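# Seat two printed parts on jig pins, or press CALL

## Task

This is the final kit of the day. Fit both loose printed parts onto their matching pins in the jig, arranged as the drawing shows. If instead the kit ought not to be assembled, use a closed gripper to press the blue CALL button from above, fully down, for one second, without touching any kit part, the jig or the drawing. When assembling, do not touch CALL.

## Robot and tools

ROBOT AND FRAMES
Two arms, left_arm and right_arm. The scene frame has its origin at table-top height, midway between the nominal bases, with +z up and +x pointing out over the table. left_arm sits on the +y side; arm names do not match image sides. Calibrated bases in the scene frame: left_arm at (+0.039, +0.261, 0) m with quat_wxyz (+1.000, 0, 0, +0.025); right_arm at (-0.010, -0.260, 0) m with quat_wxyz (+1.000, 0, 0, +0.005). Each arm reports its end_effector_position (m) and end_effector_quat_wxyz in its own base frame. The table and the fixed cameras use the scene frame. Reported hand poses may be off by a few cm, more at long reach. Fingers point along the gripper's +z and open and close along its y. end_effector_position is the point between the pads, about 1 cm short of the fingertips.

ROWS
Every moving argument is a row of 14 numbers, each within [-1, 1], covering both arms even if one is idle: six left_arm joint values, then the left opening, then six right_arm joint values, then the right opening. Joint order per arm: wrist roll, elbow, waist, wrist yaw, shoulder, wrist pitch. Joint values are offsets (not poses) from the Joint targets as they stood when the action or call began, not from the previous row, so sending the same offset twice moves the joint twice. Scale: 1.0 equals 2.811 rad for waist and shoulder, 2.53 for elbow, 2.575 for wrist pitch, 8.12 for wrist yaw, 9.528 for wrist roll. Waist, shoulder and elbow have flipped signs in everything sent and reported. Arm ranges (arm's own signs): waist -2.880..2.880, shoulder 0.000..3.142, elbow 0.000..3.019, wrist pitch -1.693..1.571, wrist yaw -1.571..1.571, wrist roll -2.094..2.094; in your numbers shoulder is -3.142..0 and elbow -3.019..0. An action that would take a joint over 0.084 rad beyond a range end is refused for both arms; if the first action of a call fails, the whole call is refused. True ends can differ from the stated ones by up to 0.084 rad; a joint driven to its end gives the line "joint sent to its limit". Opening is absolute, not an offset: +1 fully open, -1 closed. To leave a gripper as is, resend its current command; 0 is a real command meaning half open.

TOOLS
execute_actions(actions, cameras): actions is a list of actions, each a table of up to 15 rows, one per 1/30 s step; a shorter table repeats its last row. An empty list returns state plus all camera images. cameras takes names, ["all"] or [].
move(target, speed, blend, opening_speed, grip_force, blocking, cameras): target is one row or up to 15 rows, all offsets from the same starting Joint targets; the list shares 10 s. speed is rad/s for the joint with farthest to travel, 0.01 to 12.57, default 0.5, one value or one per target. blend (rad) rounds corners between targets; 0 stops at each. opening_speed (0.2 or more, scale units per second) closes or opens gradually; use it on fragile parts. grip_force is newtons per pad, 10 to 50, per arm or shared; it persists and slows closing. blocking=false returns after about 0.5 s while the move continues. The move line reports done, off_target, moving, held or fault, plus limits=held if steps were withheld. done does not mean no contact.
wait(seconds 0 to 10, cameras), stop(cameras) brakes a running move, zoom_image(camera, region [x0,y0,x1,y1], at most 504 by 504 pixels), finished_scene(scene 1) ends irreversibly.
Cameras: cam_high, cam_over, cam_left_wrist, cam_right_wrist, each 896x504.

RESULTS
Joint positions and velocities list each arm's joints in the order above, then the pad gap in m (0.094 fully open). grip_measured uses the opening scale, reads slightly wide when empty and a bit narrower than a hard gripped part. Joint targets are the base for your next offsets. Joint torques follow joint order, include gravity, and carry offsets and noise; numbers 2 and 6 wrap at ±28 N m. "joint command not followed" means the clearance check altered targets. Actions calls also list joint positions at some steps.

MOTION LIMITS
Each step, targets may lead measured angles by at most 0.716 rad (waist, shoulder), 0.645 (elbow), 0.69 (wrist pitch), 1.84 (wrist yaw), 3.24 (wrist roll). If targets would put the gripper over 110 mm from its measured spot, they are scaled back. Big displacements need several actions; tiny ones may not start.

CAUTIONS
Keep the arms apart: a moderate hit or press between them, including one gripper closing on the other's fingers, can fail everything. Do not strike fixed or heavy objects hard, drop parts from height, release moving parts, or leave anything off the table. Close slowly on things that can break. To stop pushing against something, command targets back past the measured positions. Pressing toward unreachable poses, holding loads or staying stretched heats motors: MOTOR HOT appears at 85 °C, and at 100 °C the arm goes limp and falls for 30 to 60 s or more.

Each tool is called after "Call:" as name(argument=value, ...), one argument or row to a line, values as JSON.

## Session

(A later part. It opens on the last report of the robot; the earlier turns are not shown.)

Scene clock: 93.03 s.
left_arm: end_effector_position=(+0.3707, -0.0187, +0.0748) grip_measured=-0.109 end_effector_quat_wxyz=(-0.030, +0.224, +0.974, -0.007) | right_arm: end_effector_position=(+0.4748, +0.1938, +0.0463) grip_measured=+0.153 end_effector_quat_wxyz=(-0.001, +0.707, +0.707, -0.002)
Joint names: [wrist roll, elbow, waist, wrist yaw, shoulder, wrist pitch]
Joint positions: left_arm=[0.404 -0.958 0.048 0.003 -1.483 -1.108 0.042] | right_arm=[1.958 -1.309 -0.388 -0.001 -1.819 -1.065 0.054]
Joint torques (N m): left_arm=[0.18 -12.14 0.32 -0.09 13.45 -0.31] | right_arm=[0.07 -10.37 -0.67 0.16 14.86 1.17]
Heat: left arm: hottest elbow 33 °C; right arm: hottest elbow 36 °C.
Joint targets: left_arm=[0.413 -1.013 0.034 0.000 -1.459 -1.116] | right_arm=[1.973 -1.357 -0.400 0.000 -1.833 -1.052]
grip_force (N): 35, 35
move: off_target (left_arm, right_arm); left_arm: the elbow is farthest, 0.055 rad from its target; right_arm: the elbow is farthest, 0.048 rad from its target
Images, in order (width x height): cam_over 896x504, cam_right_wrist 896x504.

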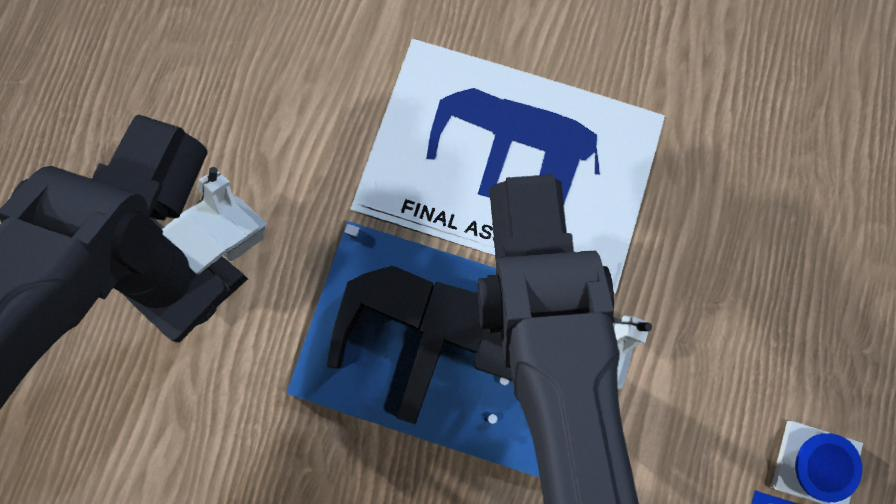

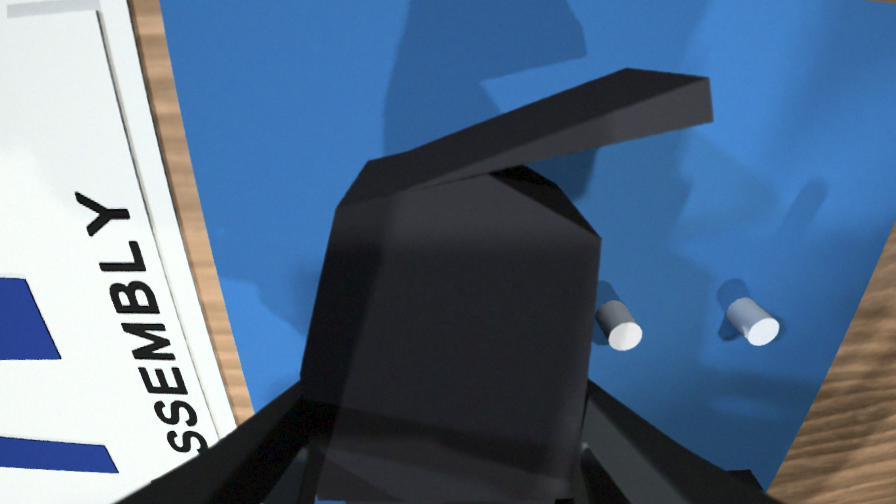

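Call:
move(
  target=[0, 0, 0, 0, 0, 0, -0.25, -0.0039, 0.0229, -0.0121, 0, -0.0032, 0.0093, -0.1],
  speed=0.08,
  cameras=["cam_over", "cam_right_wrist"],
)

Call:
zoom_image(
  camera="cam_right_wrist",
  region=[560, 230, 860, 380],
)

Scene clock: 106.67 s.
left_arm: end_effector_position=(+0.3707, -0.0187, +0.0748) grip_measured=-0.109 end_effector_quat_wxyz=(-0.030, +0.224, +0.974, -0.007) | right_arm: end_effector_position=(+0.4732, +0.2053, +0.0441) grip_measured=+0.153 end_effector_quat_wxyz=(+0.004, +0.697, +0.717, +0.005)
Joint names: [wrist roll, elbow, waist, wrist yaw, shoulder, wrist pitch]
Joint positions: left_arm=[0.404 -0.958 0.048 0.003 -1.483 -1.108 0.042] | right_arm=[1.954 -1.303 -0.411 0.003 -1.82 -1.042 0.054]
Joint torques (N m): left_arm=[0.17 -12.11 0.5 -0.11 13.63 -0.23] | right_arm=[-0.29 -6.64 -1.55 -0.03 13.8 1.2]
Motor temperatures (°C): left_arm=[26 36 24 25 27 23 25] | right_arm=[24 40 23 22 29 24 27]
Heat: left arm: hottest elbow 36 °C; right arm: hottest elbow 40 °C.
Joint targets: left_arm=[0.413 -1.013 0.034 0.000 -1.459 -1.116] | right_arm=[1.935 -1.299 -0.434 0.000 -1.842 -1.028]
grip_force (N): 35, 35
move: off_target (left_arm); left_arm: the elbow is farthest, 0.055 rad from its target
Images, in order (width x height): cam_over 896x504, cam_right_wrist 896x504.

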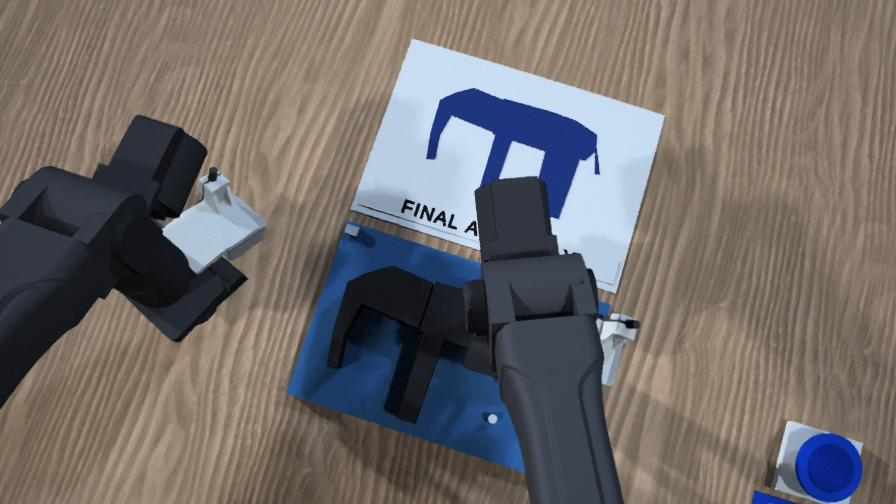

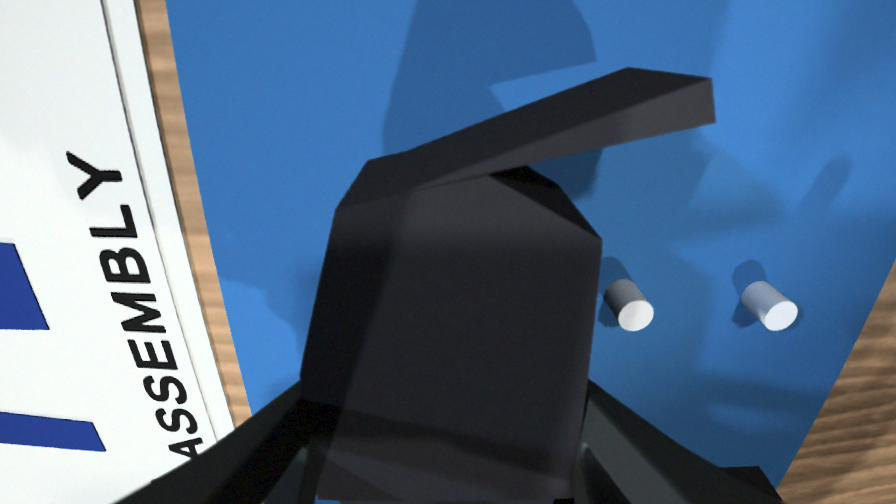

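Scaled by 1.680 from the camera's 896x504 image, which has a finer 1280x720 frame.

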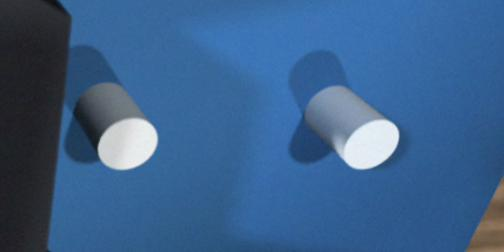

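Call:
move(
  target=[0, 0, 0, 0, 0, 0, -0.25, 0.0055, 0, -0.0055, 0, 0, -0.0095, -0.1],
  speed=0.1,
  cameras=["cam_right_wrist"],
)

Call:
zoom_image(
  camera="cam_right_wrist",
  region=[560, 230, 860, 380],
)

Scene clock: 110.93 s.
left_arm: end_effector_position=(+0.3707, -0.0187, +0.0748) grip_measured=-0.109 end_effector_quat_wxyz=(-0.030, +0.224, +0.974, -0.007) | right_arm: end_effector_position=(+0.4727, +0.2060, +0.0441) grip_measured=+0.153 end_effector_quat_wxyz=(+0.006, +0.703, +0.711, +0.003)
Joint names: [wrist roll, elbow, waist, wrist yaw, shoulder, wrist pitch]
Joint positions: left_arm=[0.404 -0.958 0.048 0.003 -1.483 -1.108 0.042] | right_arm=[1.975 -1.303 -0.415 0.009 -1.82 -1.043 0.054]
Joint torques (N m): left_arm=[0.16 -12.14 0.15 -0.1 13.8 -0.34] | right_arm=[0.05 -6.68 -2.49 -0.27 13.86 0.31]
Heat: left arm: hottest elbow 36 °C; right arm: hottest elbow 39 °C.
Joint targets: left_arm=[0.413 -1.013 0.034 0.000 -1.459 -1.116] | right_arm=[1.988 -1.299 -0.449 0.000 -1.842 -1.052]
grip_force (N): 35, 35
move: off_target (left_arm); left_arm: the elbow is farthest, 0.055 rad from its target
Images, in order (width x height): cam_right_wrist 896x504.

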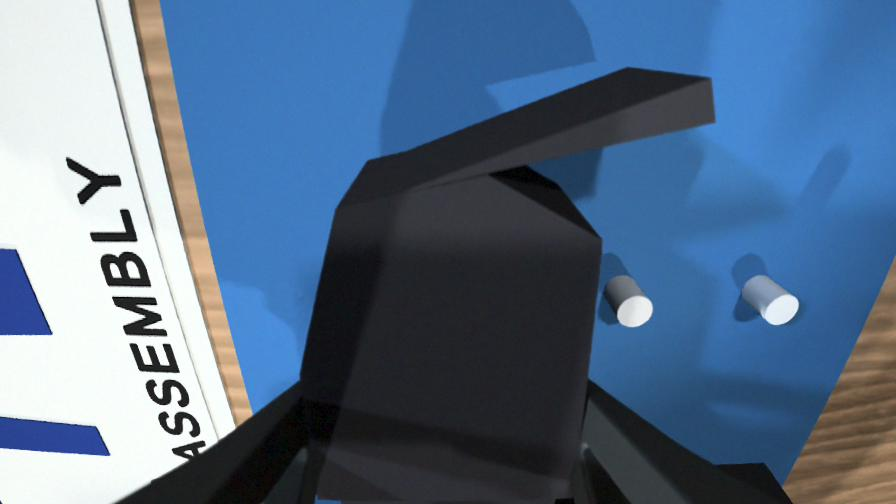

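Scaled by 1.680 from the camera's 896x504 image, which has a finer 1280x720 frame.

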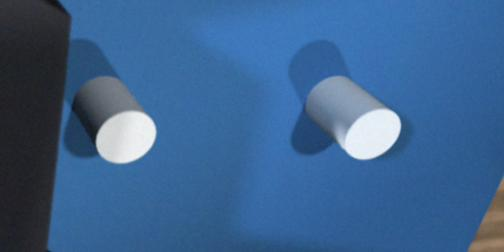

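Call:
wait(
  seconds=0.1,
  cameras=["cam_high", "cam_over", "cam_right_wrist"],
)

Call:
zoom_image(
  camera="cam_high",
  region=[390, 190, 530, 310],
)

Call:
zoom_image(
  camera="cam_over",
  region=[400, 240, 560, 430],
)

Call:
zoom_image(
  camera="cam_right_wrist",
  region=[200, 350, 800, 504],
)

Scene clock: 112.70 s.
left_arm: end_effector_position=(+0.3707, -0.0187, +0.0748) grip_measured=-0.109 end_effector_quat_wxyz=(-0.030, +0.224, +0.974, -0.007) | right_arm: end_effector_position=(+0.4727, +0.2060, +0.0441) grip_measured=+0.153 end_effector_quat_wxyz=(+0.006, +0.704, +0.711, +0.003)
Joint names: [wrist roll, elbow, waist, wrist yaw, shoulder, wrist pitch]
Joint positions: left_arm=[0.404 -0.958 0.048 0.003 -1.483 -1.108 0.042] | right_arm=[1.976 -1.303 -0.415 0.009 -1.82 -1.043 0.054]
Joint torques (N m): left_arm=[0.17 -12.14 0.56 -0.11 13.92 -0.29] | right_arm=[0.07 -6.61 -2.55 -0.28 13.98 0.34]
Heat: left arm: hottest elbow 36 °C; right arm: hottest elbow 39 °C.
Joint targets: left_arm=[0.413 -1.013 0.034 0.000 -1.459 -1.116] | right_arm=[1.988 -1.299 -0.449 0.000 -1.842 -1.052]
Tool commands: left_gripper/opening=-0.25 right_gripper/opening=-0.1
grip_force (N): 35, 35
wait: 0.10 s; at rest from the start
Images, in order (width x height): cam_high 896x504, cam_over 896x504, cam_right_wrist 896x504.

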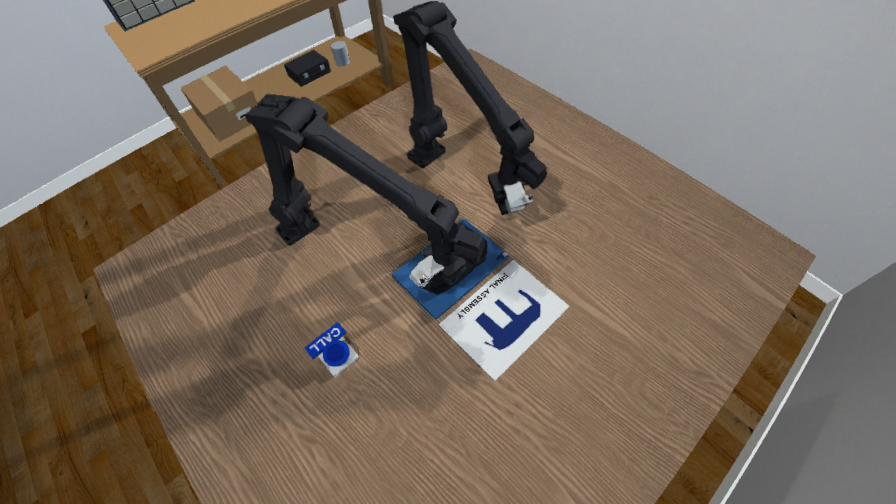

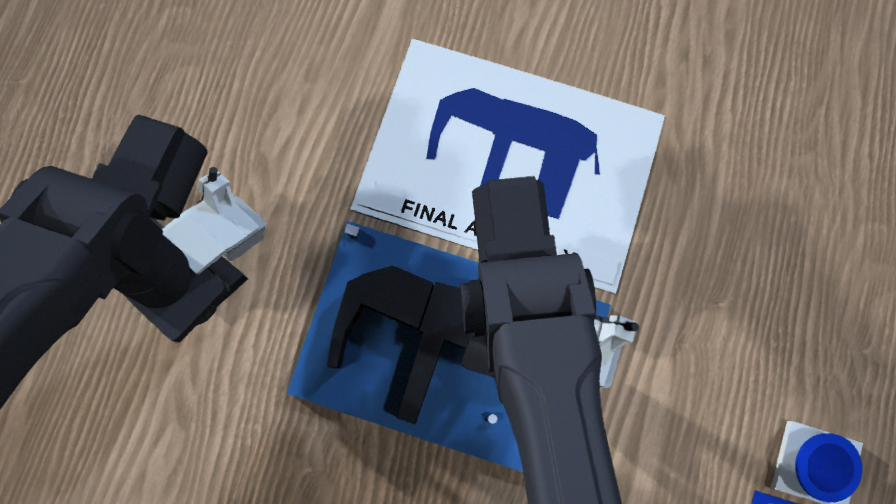

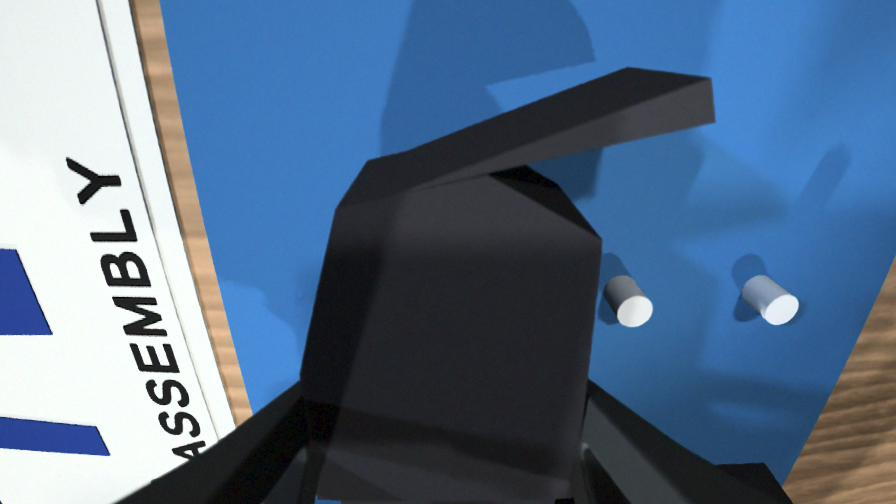

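Scaled by 3.600 from the camera's 896x504 image, which has a finer 1280x720 frame.

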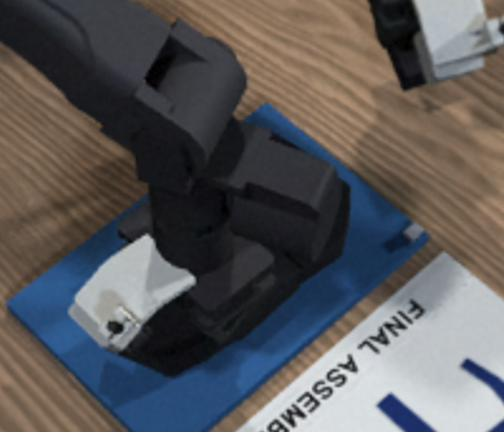

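Scaled by 2.653 from the camera's 896x504 image, which has a finer 1280x720 frame.

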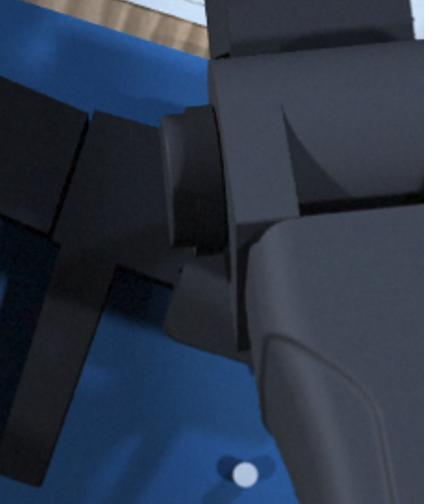

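Region (200, 350, 800, 504) is 600x154 pixels. A region can be at most 504 by 504 pixels.

Call:
zoom_image(
  camera="cam_right_wrist",
  region=[290, 440, 610, 504],
)

Call:
zoom_image(
  camera="cam_right_wrist",
  region=[560, 380, 860, 504],
)

Scaled by 1.575 from the camera's 896x504 image, which has a finer 1280x720 frame.

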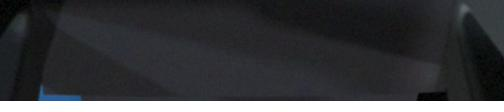

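Scaled by 1.680 from the camera's 896x504 image, which has a finer 1280x720 frame.

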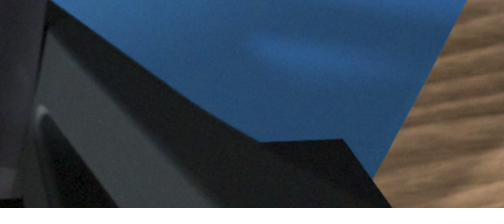

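Call:
execute_actions(
  actions=[],
  cameras=["cam_over", "cam_right_wrist", "cam_left_wrist"],
)

Scene clock: 119.63 s.
left_arm: end_effector_position=(+0.3707, -0.0187, +0.0748) grip_measured=-0.109 end_effector_quat_wxyz=(-0.030, +0.224, +0.974, -0.007) | right_arm: end_effector_position=(+0.4727, +0.2060, +0.0441) grip_measured=+0.153 end_effector_quat_wxyz=(+0.006, +0.704, +0.711, +0.003)
Joint names: [wrist roll, elbow, waist, wrist yaw, shoulder, wrist pitch]
Joint positions: left_arm=[0.404 -0.958 0.048 0.003 -1.483 -1.108 0.042] | right_arm=[1.976 -1.303 -0.415 0.009 -1.82 -1.043 0.054]
Joint velocities: within noise
Joint torques (N m): left_arm=[0.19 -12.14 0.44 -0.12 13.8 -0.29] | right_arm=[0.07 -6.71 -2.61 -0.27 14.04 0.28]
Motor temperatures (°C): left_arm=[26 37 24 25 27 23 25] | right_arm=[24 39 23 23 29 24 27]
Heat: left arm: hottest elbow 37 °C; right arm: hottest elbow 39 °C.
Joint targets: left_arm=[0.413 -1.013 0.034 0.000 -1.459 -1.116] | right_arm=[1.988 -1.299 -0.449 0.000 -1.842 -1.052]
Tool commands: left_gripper/opening=-0.25 right_gripper/opening=-0.1
grip_force (N): 35, 35
Images, in order (width x height): cam_over 896x504, cam_left_wrist 896x504, cam_right_wrist 896x504.

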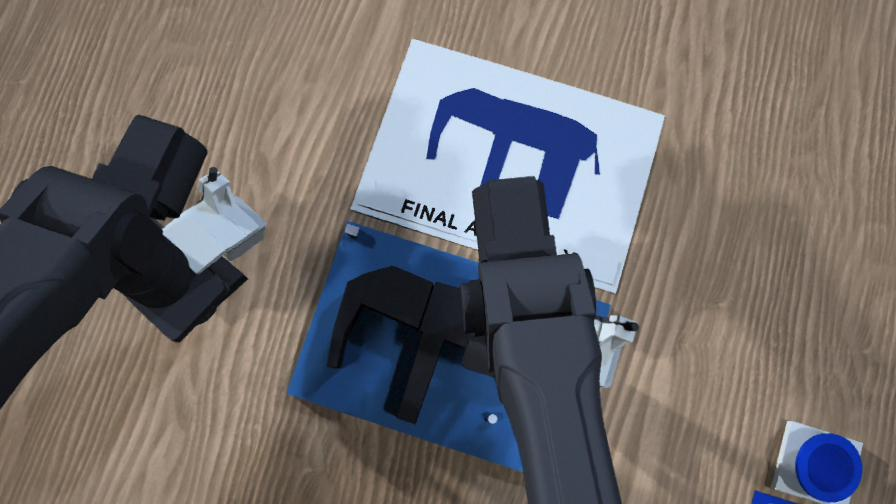

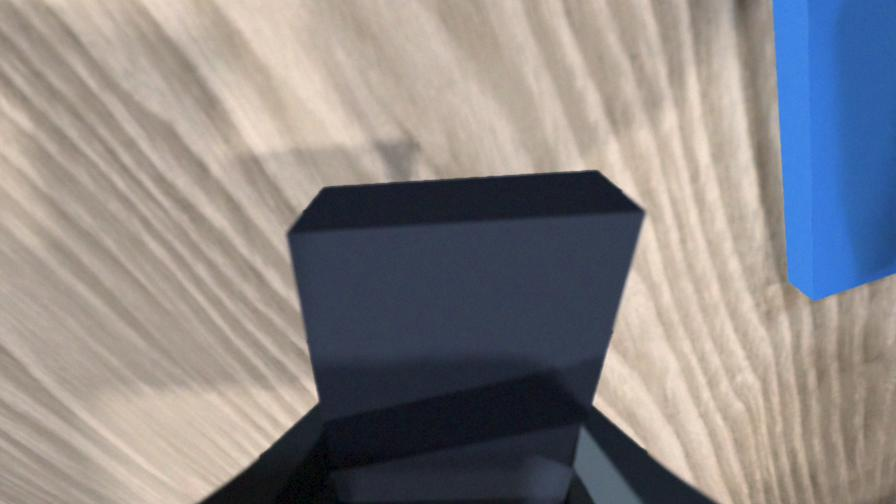

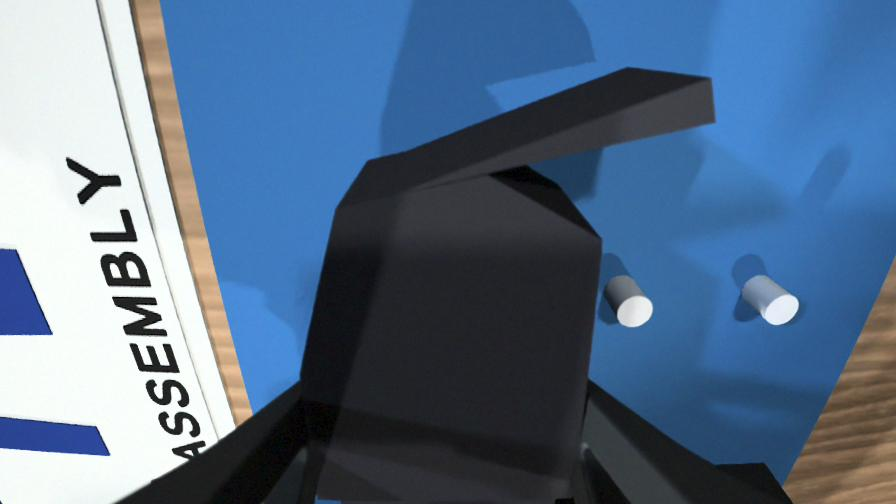

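Call:
zoom_image(
  camera="cam_right_wrist",
  region=[290, 424, 430, 504],
)

Call:
zoom_image(
  camera="cam_right_wrist",
  region=[560, 400, 820, 504],
)

Call:
zoom_image(
  camera="cam_over",
  region=[400, 230, 680, 390],
)

Scaled by 3.600 from the camera's 896x504 image, which has a finer 1280x720 frame.

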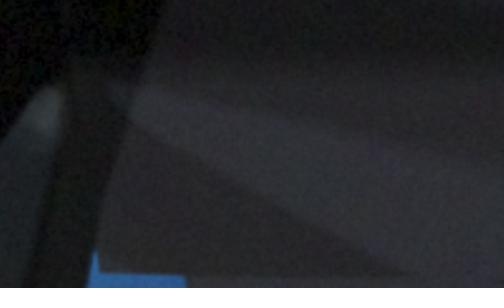

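Scaled by 1.938 from the camera's 896x504 image, which has a finer 1280x720 frame.

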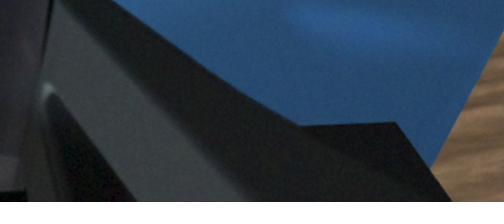

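Scaled by 1.800 from the camera's 896x504 image, which has a finer 1280x720 frame.

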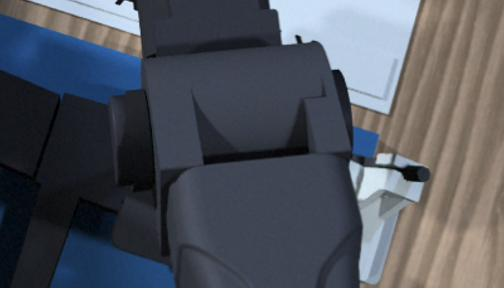

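Call:
move(
  target=[
    [0,0,0,0,0,0,-0.25,0,-0.02688,0.01601,0,0.02028,-0.01476,-0.1],
    [0,0,0,0,0,0,-0.25,0.00115,-0.02688,0.00178,0,0.02028,-0.01476,-0.1],
  ],
  speed=0.2,
  cameras=["cam_high", "cam_right_wrist"],
)

Scene clock: 130.67 s.
left_arm: end_effector_position=(+0.3707, -0.0187, +0.0748) grip_measured=-0.109 end_effector_quat_wxyz=(-0.030, +0.224, +0.974, -0.007) | right_arm: end_effector_position=(+0.4699, +0.2060, +0.0551) grip_measured=+0.153 end_effector_quat_wxyz=(+0.003, +0.705, +0.709, -0.001)
Joint names: [wrist roll, elbow, waist, wrist yaw, shoulder, wrist pitch]
Joint positions: left_arm=[0.404 -0.958 0.048 0.003 -1.483 -1.108 0.042] | right_arm=[1.982 -1.316 -0.416 0.005 -1.806 -1.081 0.054]
Joint torques (N m): left_arm=[0.2 -12.07 0.15 -0.1 13.68 -0.35] | right_arm=[0.11 -10.61 -1.79 -0.14 17.67 0.21]
Heat: left arm: hottest elbow 38 °C; right arm: hottest elbow 38 °C.
Joint targets: left_arm=[0.413 -1.013 0.034 0.000 -1.459 -1.116] | right_arm=[1.999 -1.367 -0.444 0.000 -1.785 -1.090]
grip_force (N): 35, 35
move: off_target (left_arm, right_arm); left_arm: the elbow is farthest, 0.055 rad from its target; right_arm: the elbow is farthest, 0.051 rad from its target
Images, in order (width x height): cam_high 896x504, cam_right_wrist 896x504.

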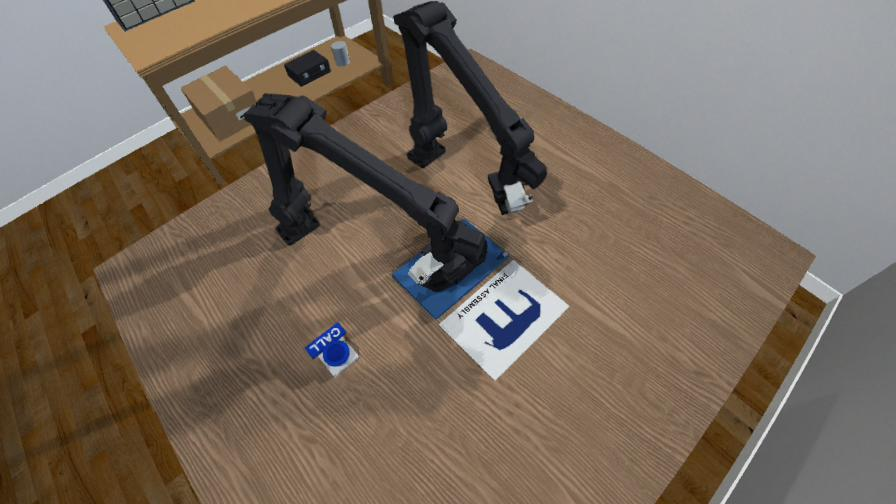

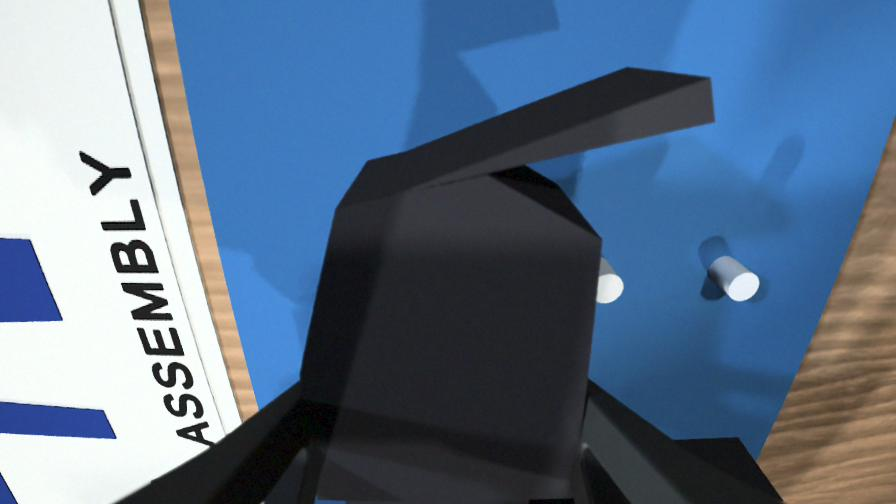

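Call:
move(
  target=[
    [0,0,0,0,0,0,-0.25,0,0,0.0214,0,0,0,-0.1],
    [0,0,0,0,0,0,-0.25,0,0,0,0,0,0,-0.1],
  ],
  speed=0.2,
  cameras=["cam_right_wrist"],
)

Scene clock: 133.27 s.
left_arm: end_effector_position=(+0.3707, -0.0187, +0.0748) grip_measured=-0.109 end_effector_quat_wxyz=(-0.030, +0.224, +0.974, -0.007) | right_arm: end_effector_position=(+0.4695, +0.2064, +0.0551) grip_measured=+0.153 end_effector_quat_wxyz=(+0.006, +0.705, +0.709, -0.003)
Joint names: [wrist roll, elbow, waist, wrist yaw, shoulder, wrist pitch]
Joint positions: left_arm=[0.404 -0.958 0.048 0.003 -1.483 -1.108 0.042] | right_arm=[1.985 -1.316 -0.419 0.013 -1.806 -1.081 0.054]
Joint torques (N m): left_arm=[0.15 -12.18 0.21 -0.11 13.8 -0.43] | right_arm=[0.09 -10.66 -1.61 -0.43 17.61 0.28]
Heat: left arm: hottest elbow 38 °C; right arm: hottest elbow 38 °C.
Joint targets: left_arm=[0.413 -1.013 0.034 0.000 -1.459 -1.116] | right_arm=[1.999 -1.367 -0.444 0.000 -1.785 -1.090]
grip_force (N): 35, 35
move: off_target (left_arm, right_arm); left_arm: the elbow is farthest, 0.055 rad from its target; right_arm: the elbow is farthest, 0.051 rad from its target
Images, in order (width x height): cam_right_wrist 896x504.

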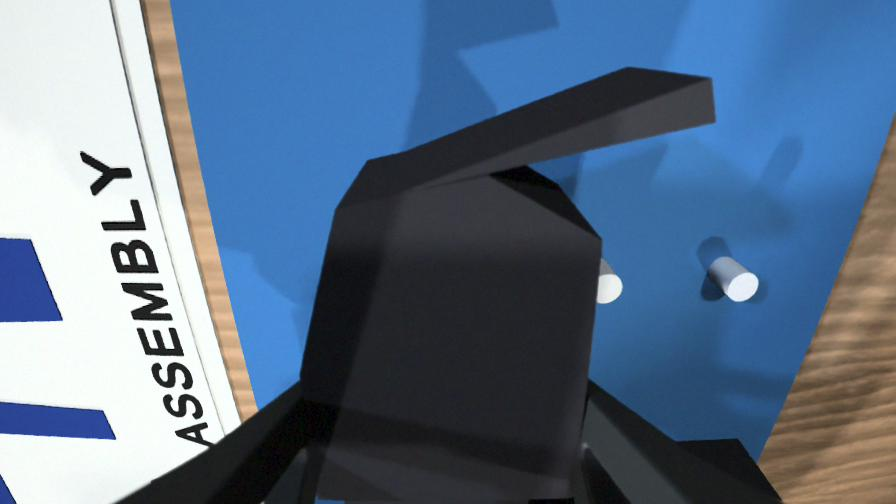

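Call:
zoom_image(
  camera="cam_right_wrist",
  region=[300, 404, 620, 504],
)

Call:
zoom_image(
  camera="cam_right_wrist",
  region=[560, 230, 800, 330],
)

Scaled by 1.575 from the camera's 896x504 image, which has a finer 1280x720 frame.

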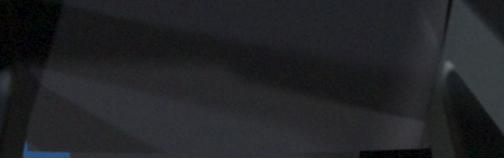

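Scaled by 2.100 from the camera's 896x504 image, which has a finer 1280x720 frame.

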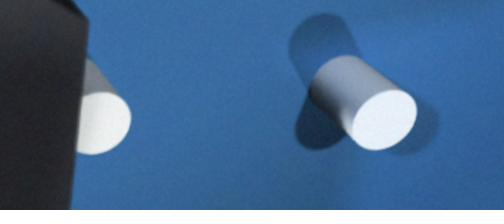

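Call:
move(
  target=[
    [0,0,0,0,0,0,-0.25,0.00073,0,0.0214,0,0,0,-0.1],
    [0,0,0,0,0,0,-0.25,0.00073,0,-0.00306,0,0,0,-0.1],
    [0,0,0,0,0,0,-0.25,0.00073,0.03091,-0.00306,0,-0.02063,0.02268,-0.1],
  ],
  speed=0.2,
  blend=[0.01, 0, 0],
  cameras=["cam_right_wrist"],
)

Scene clock: 141.73 s.
left_arm: end_effector_position=(+0.3707, -0.0187, +0.0748) grip_measured=-0.109 end_effector_quat_wxyz=(-0.030, +0.224, +0.974, -0.007) | right_arm: end_effector_position=(+0.4657, +0.2059, +0.0436) grip_measured=+0.153 end_effector_quat_wxyz=(+0.005, +0.707, +0.707, -0.004)
Joint names: [wrist roll, elbow, waist, wrist yaw, shoulder, wrist pitch]
Joint positions: left_arm=[0.404 -0.958 0.048 0.003 -1.483 -1.108 0.042] | right_arm=[1.991 -1.292 -0.421 0.012 -1.814 -1.053 0.054]
Joint torques (N m): left_arm=[0.19 -12.12 0.26 -0.11 13.27 -0.42] | right_arm=[0.09 -6.56 -2.26 -0.41 13.27 1.52]
Heat: left arm: hottest elbow 39 °C; right arm: hottest elbow 39 °C.
Joint targets: left_arm=[0.413 -1.013 0.034 0.000 -1.459 -1.116] | right_arm=[2.006 -1.289 -0.453 0.000 -1.843 -1.032]
grip_force (N): 35, 35
move: off_target (left_arm); left_arm: the elbow is farthest, 0.055 rad from its target
Images, in order (width x height): cam_right_wrist 896x504.

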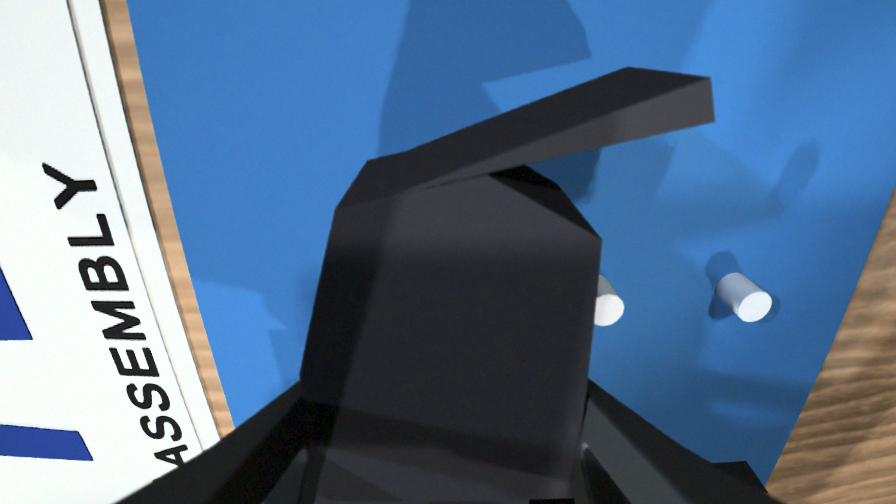

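Call:
zoom_image(
  camera="cam_right_wrist",
  region=[570, 250, 810, 350],
)

Scaled by 2.100 from the camera's 896x504 image, which has a finer 1280x720 frame.

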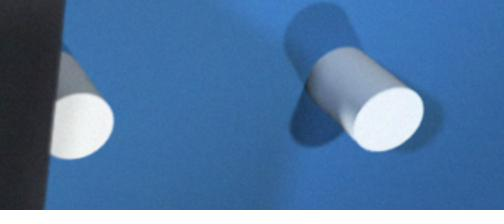

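Call:
move(
  target=[0,0,0,0,0,0,-0.25,-0.00373,0.001,-0.00274,0,-0.00356,0.00621,-0.1],
  speed=0.2,
  cameras=["cam_right_wrist"],
)

Call:
zoom_image(
  camera="cam_right_wrist",
  region=[570, 250, 810, 350],
)

Scene clock: 145.67 s.
left_arm: end_effector_position=(+0.3707, -0.0187, +0.0748) grip_measured=-0.109 end_effector_quat_wxyz=(-0.030, +0.224, +0.974, -0.007) | right_arm: end_effector_position=(+0.4659, +0.2059, +0.0436) grip_measured=+0.153 end_effector_quat_wxyz=(+0.005, +0.704, +0.710, -0.003)
Joint names: [wrist roll, elbow, waist, wrist yaw, shoulder, wrist pitch]
Joint positions: left_arm=[0.404 -0.958 0.048 0.003 -1.483 -1.108 0.042] | right_arm=[1.985 -1.292 -0.421 0.012 -1.814 -1.052 0.054]
Joint torques (N m): left_arm=[0.17 -12.16 0.09 -0.11 14.15 -0.4] | right_arm=[-0.21 -6.46 -2.9 -0.4 12.22 2.03]
Heat: left arm: hottest elbow 39 °C; right arm: hottest elbow 39 °C.
Joint targets: left_arm=[0.413 -1.013 0.034 0.000 -1.459 -1.116] | right_arm=[1.970 -1.286 -0.460 0.000 -1.853 -1.016]
grip_force (N): 35, 35
move: off_target (left_arm, right_arm); left_arm: the elbow is farthest, 0.055 rad from its target; right_arm: the waist is farthest, 0.039 rad from its target
Images, in order (width x height): cam_right_wrist 896x504.

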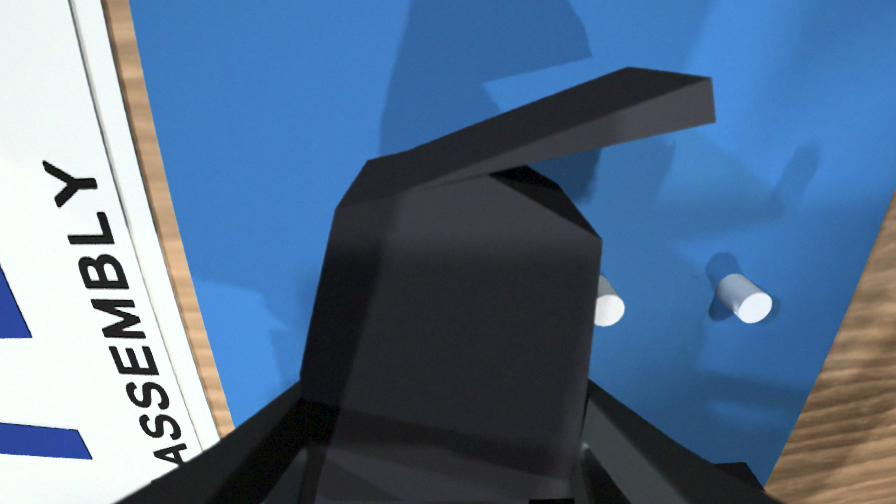

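Scaled by 2.100 from the camera's 896x504 image, which has a finer 1280x720 frame.

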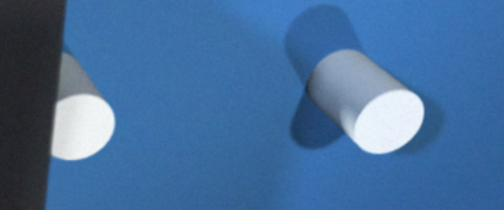

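Call:
move(
  target=[
    [0,0,0,0,0,0,-0.25,0,0,0.03557,0,0,0,-0.1],
    [0,0,0,0,0,0,-0.25,0,0,0.01601,0,0,0,-0.1],
  ],
  speed=0.2,
  cameras=["cam_right_wrist"],
)

Scene clock: 148.50 s.
left_arm: end_effector_position=(+0.3707, -0.0187, +0.0748) grip_measured=-0.109 end_effector_quat_wxyz=(-0.030, +0.224, +0.974, -0.007) | right_arm: end_effector_position=(+0.4720, +0.2000, +0.0337) grip_measured=+0.153 end_effector_quat_wxyz=(+0.000, +0.711, +0.703, +0.002)
Joint names: [wrist roll, elbow, waist, wrist yaw, shoulder, wrist pitch]
Joint positions: left_arm=[0.404 -0.958 0.048 0.003 -1.483 -1.108 0.042] | right_arm=[1.983 -1.288 -0.401 -0.001 -1.831 -1.024 0.054]
Joint torques (N m): left_arm=[0.12 -12.15 0.21 -0.1 13.04 -0.46] | right_arm=[-0.22 -6.69 -0.85 0.14 13.8 0.99]
Heat: left arm: hottest elbow 39 °C; right arm: hottest elbow 38 °C.
Joint targets: left_arm=[0.413 -1.013 0.034 0.000 -1.459 -1.116] | right_arm=[1.970 -1.286 -0.415 0.000 -1.853 -1.016]
grip_force (N): 35, 35
move: off_target (left_arm); left_arm: the elbow is farthest, 0.055 rad from its target
Images, in order (width x height): cam_right_wrist 896x504.

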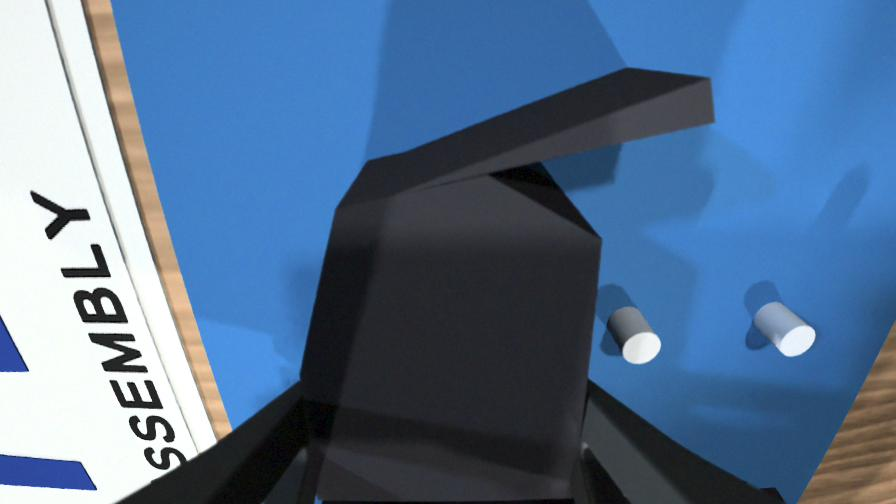

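Call:
wait(
  seconds=0,
  cameras=["cam_high", "cam_over", "cam_right_wrist"],
)

Call:
zoom_image(
  camera="cam_high",
  region=[380, 200, 560, 320],
)

Call:
zoom_image(
  camera="cam_over",
  region=[380, 240, 560, 440],
)

Call:
zoom_image(
  camera="cam_right_wrist",
  region=[280, 424, 820, 504],
)

Scene clock: 152.20 s.
left_arm: end_effector_position=(+0.3707, -0.0187, +0.0748) grip_measured=-0.109 end_effector_quat_wxyz=(-0.030, +0.224, +0.974, -0.007) | right_arm: end_effector_position=(+0.4720, +0.2000, +0.0337) grip_measured=+0.153 end_effector_quat_wxyz=(+0.000, +0.711, +0.703, +0.002)
Joint names: [wrist roll, elbow, waist, wrist yaw, shoulder, wrist pitch]
Joint positions: left_arm=[0.404 -0.958 0.048 0.003 -1.483 -1.108 0.042] | right_arm=[1.983 -1.288 -0.401 -0.001 -1.831 -1.024 0.054]
Joint torques (N m): left_arm=[0.16 -12.05 0.26 -0.13 13.68 -0.39] | right_arm=[-0.22 -6.72 -0.79 0.13 14.1 0.98]
Heat: left arm: hottest elbow 40 °C; right arm: hottest elbow 38 °C.
Joint targets: left_arm=[0.413 -1.013 0.034 0.000 -1.459 -1.116] | right_arm=[1.970 -1.286 -0.415 0.000 -1.853 -1.016]
Tool commands: left_gripper/opening=-0.25 right_gripper/opening=-0.1
grip_force (N): 35, 35
Images, in order (width x height): cam_high 896x504, cam_over 896x504, cam_right_wrist 896x504.

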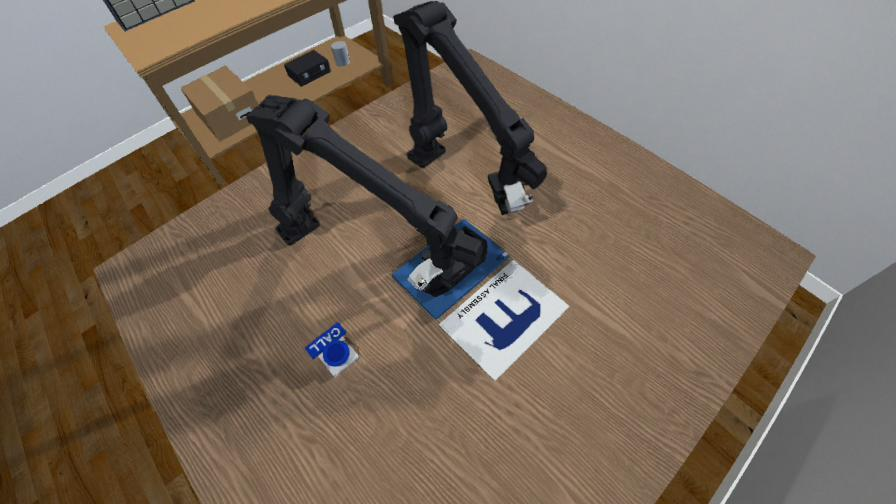

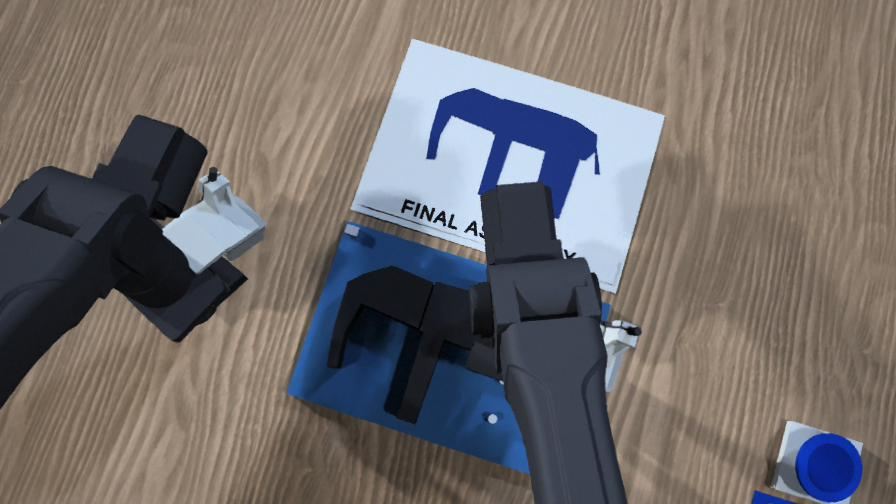

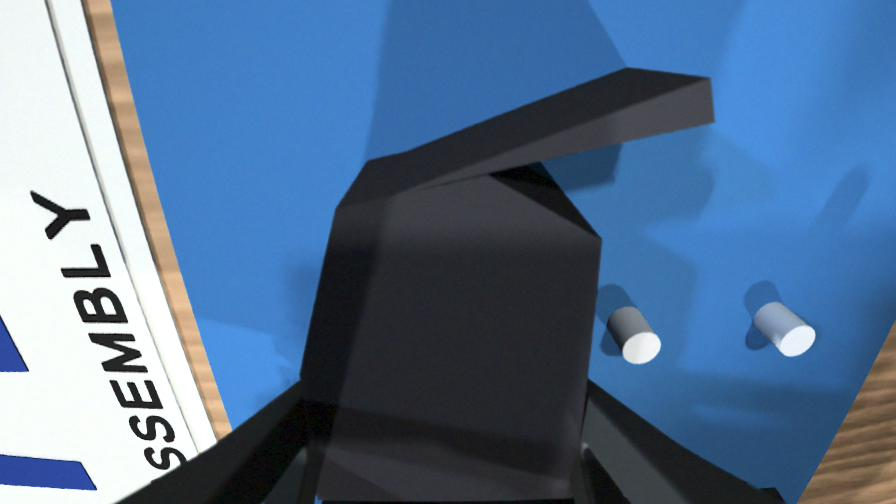

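Scaled by 2.800 from the camera's 896x504 image, which has a finer 1280x720 frame.

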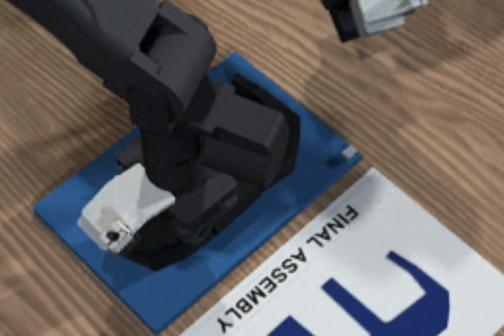

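Scaled by 2.520 from the camera's 896x504 image, which has a finer 1280x720 frame.

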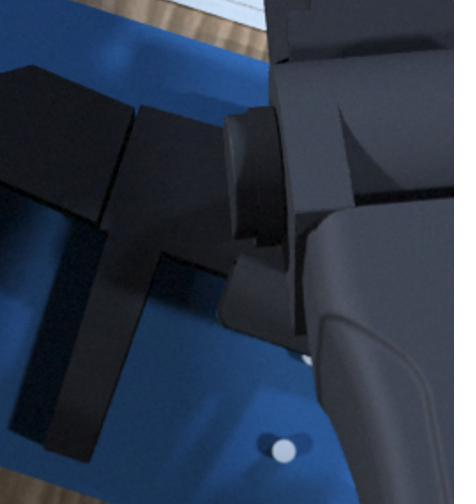

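Region (280, 424, 820, 504) is 540x80 pixels. A region can be at most 504 by 504 pixels.

Call:
move(
  target=[0,0,0,0,0,0,-0.25,0,0,-0.00427,0,0,0,-0.1],
  speed=0.1,
)

Scene clock: 154.87 s.
left_arm: end_effector_position=(+0.3707, -0.0187, +0.0748) grip_measured=-0.109 end_effector_quat_wxyz=(-0.030, +0.224, +0.974, -0.007) | right_arm: end_effector_position=(+0.4713, +0.2019, +0.0337) grip_measured=+0.153 end_effector_quat_wxyz=(+0.001, +0.709, +0.705, +0.001)
Joint names: [wrist roll, elbow, waist, wrist yaw, shoulder, wrist pitch]
Joint positions: left_arm=[0.404 -0.958 0.048 0.003 -1.483 -1.108 0.042] | right_arm=[1.982 -1.288 -0.406 0.001 -1.831 -1.024 0.054]
Joint torques (N m): left_arm=[0.17 -12.1 0.67 -0.1 13.8 -0.38] | right_arm=[-0.21 -6.64 -1.55 0.04 13.92 0.98]
Heat: left arm: hottest elbow 40 °C; right arm: hottest elbow 38 °C.
Joint targets: left_arm=[0.413 -1.013 0.034 0.000 -1.459 -1.116] | right_arm=[1.970 -1.286 -0.427 -0.001 -1.853 -1.016]
grip_force (N): 35, 35
move: off_target (left_arm); left_arm: the elbow is farthest, 0.055 rad from its target

Call:
move(
  target=[0,0,0,0,0,0,-0.25,0,0,-0.00534,0,0,0,-0.1],
  speed=0.1,
)

Scene clock: 155.83 s.
left_arm: end_effector_position=(+0.3707, -0.0187, +0.0748) grip_measured=-0.109 end_effector_quat_wxyz=(-0.030, +0.224, +0.974, -0.007) | right_arm: end_effector_position=(+0.4708, +0.2042, +0.0337) grip_measured=+0.153 end_effector_quat_wxyz=(+0.004, +0.706, +0.708, +0.001)
Joint names: [wrist roll, elbow, waist, wrist yaw, shoulder, wrist pitch]
Joint positions: left_arm=[0.404 -0.958 0.048 0.003 -1.483 -1.108 0.042] | right_arm=[1.979 -1.288 -0.412 0.006 -1.831 -1.023 0.054]
Joint torques (N m): left_arm=[0.17 -12.21 0.73 -0.08 13.74 -0.28] | right_arm=[-0.18 -6.72 -2.26 -0.15 13.92 0.9]
Heat: left arm: hottest elbow 40 °C; right arm: hottest elbow 37 °C.
Joint targets: left_arm=[0.413 -1.013 0.034 0.000 -1.459 -1.116] | right_arm=[1.970 -1.286 -0.442 0.000 -1.853 -1.016]
grip_force (N): 35, 35
move: off_target (left_arm); left_arm: the elbow is farthest, 0.055 rad from its target

Call:
wait(
  seconds=0,
  cameras=["cam_right_wrist"],
)

Call:
zoom_image(
  camera="cam_right_wrist",
  region=[300, 404, 800, 504],
)

Scene clock: 156.53 s.
left_arm: end_effector_position=(+0.3707, -0.0187, +0.0748) grip_measured=-0.109 end_effector_quat_wxyz=(-0.030, +0.224, +0.974, -0.007) | right_arm: end_effector_position=(+0.4708, +0.2042, +0.0337) grip_measured=+0.153 end_effector_quat_wxyz=(+0.004, +0.706, +0.708, +0.001)
Joint names: [wrist roll, elbow, waist, wrist yaw, shoulder, wrist pitch]
Joint positions: left_arm=[0.404 -0.958 0.048 0.003 -1.483 -1.108 0.042] | right_arm=[1.979 -1.288 -0.412 0.006 -1.831 -1.023 0.054]
Joint torques (N m): left_arm=[0.17 -12.05 0.44 -0.12 13.86 -0.24] | right_arm=[-0.19 -6.71 -2.08 -0.14 13.8 0.88]
Heat: left arm: hottest elbow 40 °C; right arm: hottest elbow 37 °C.
Joint targets: left_arm=[0.413 -1.013 0.034 0.000 -1.459 -1.116] | right_arm=[1.970 -1.286 -0.442 0.000 -1.853 -1.016]
Tool commands: left_gripper/opening=-0.25 right_gripper/opening=-0.1
grip_force (N): 35, 35
Images, in order (width x height): cam_right_wrist 896x504.

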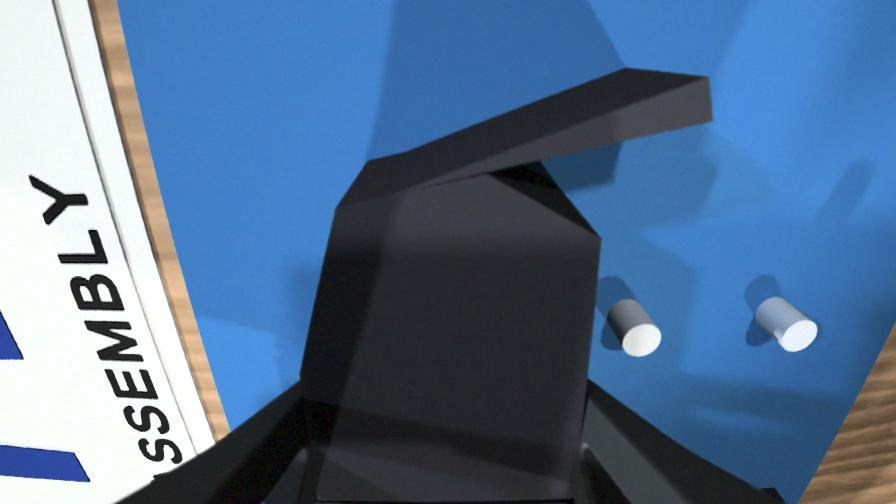

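Scaled by 1.008 from the camera's 896x504 image, which has a finer 1280x720 frame.

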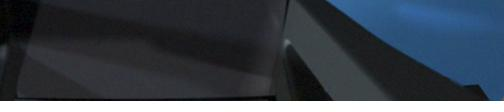

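Call:
zoom_image(
  camera="cam_right_wrist",
  region=[290, 424, 430, 504],
)

Call:
zoom_image(
  camera="cam_right_wrist",
  region=[500, 424, 640, 504],
)

Call:
zoom_image(
  camera="cam_right_wrist",
  region=[580, 60, 720, 260],
)

Scaled by 3.600 from the camera's 896x504 image, which has a finer 1280x720 frame.

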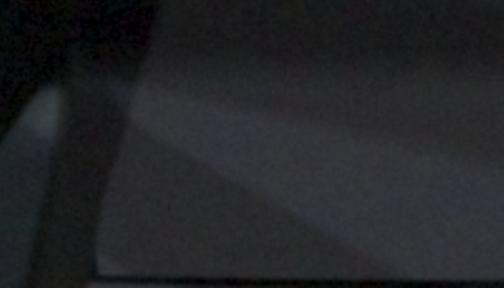

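Scaled by 3.600 from the camera's 896x504 image, which has a finer 1280x720 frame.

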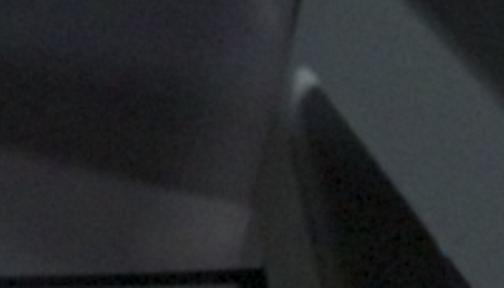

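Scaled by 2.520 from the camera's 896x504 image, which has a finer 1280x720 frame.

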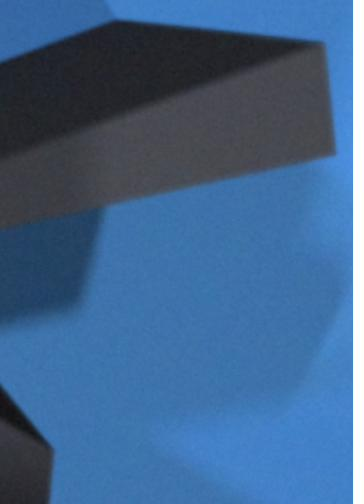

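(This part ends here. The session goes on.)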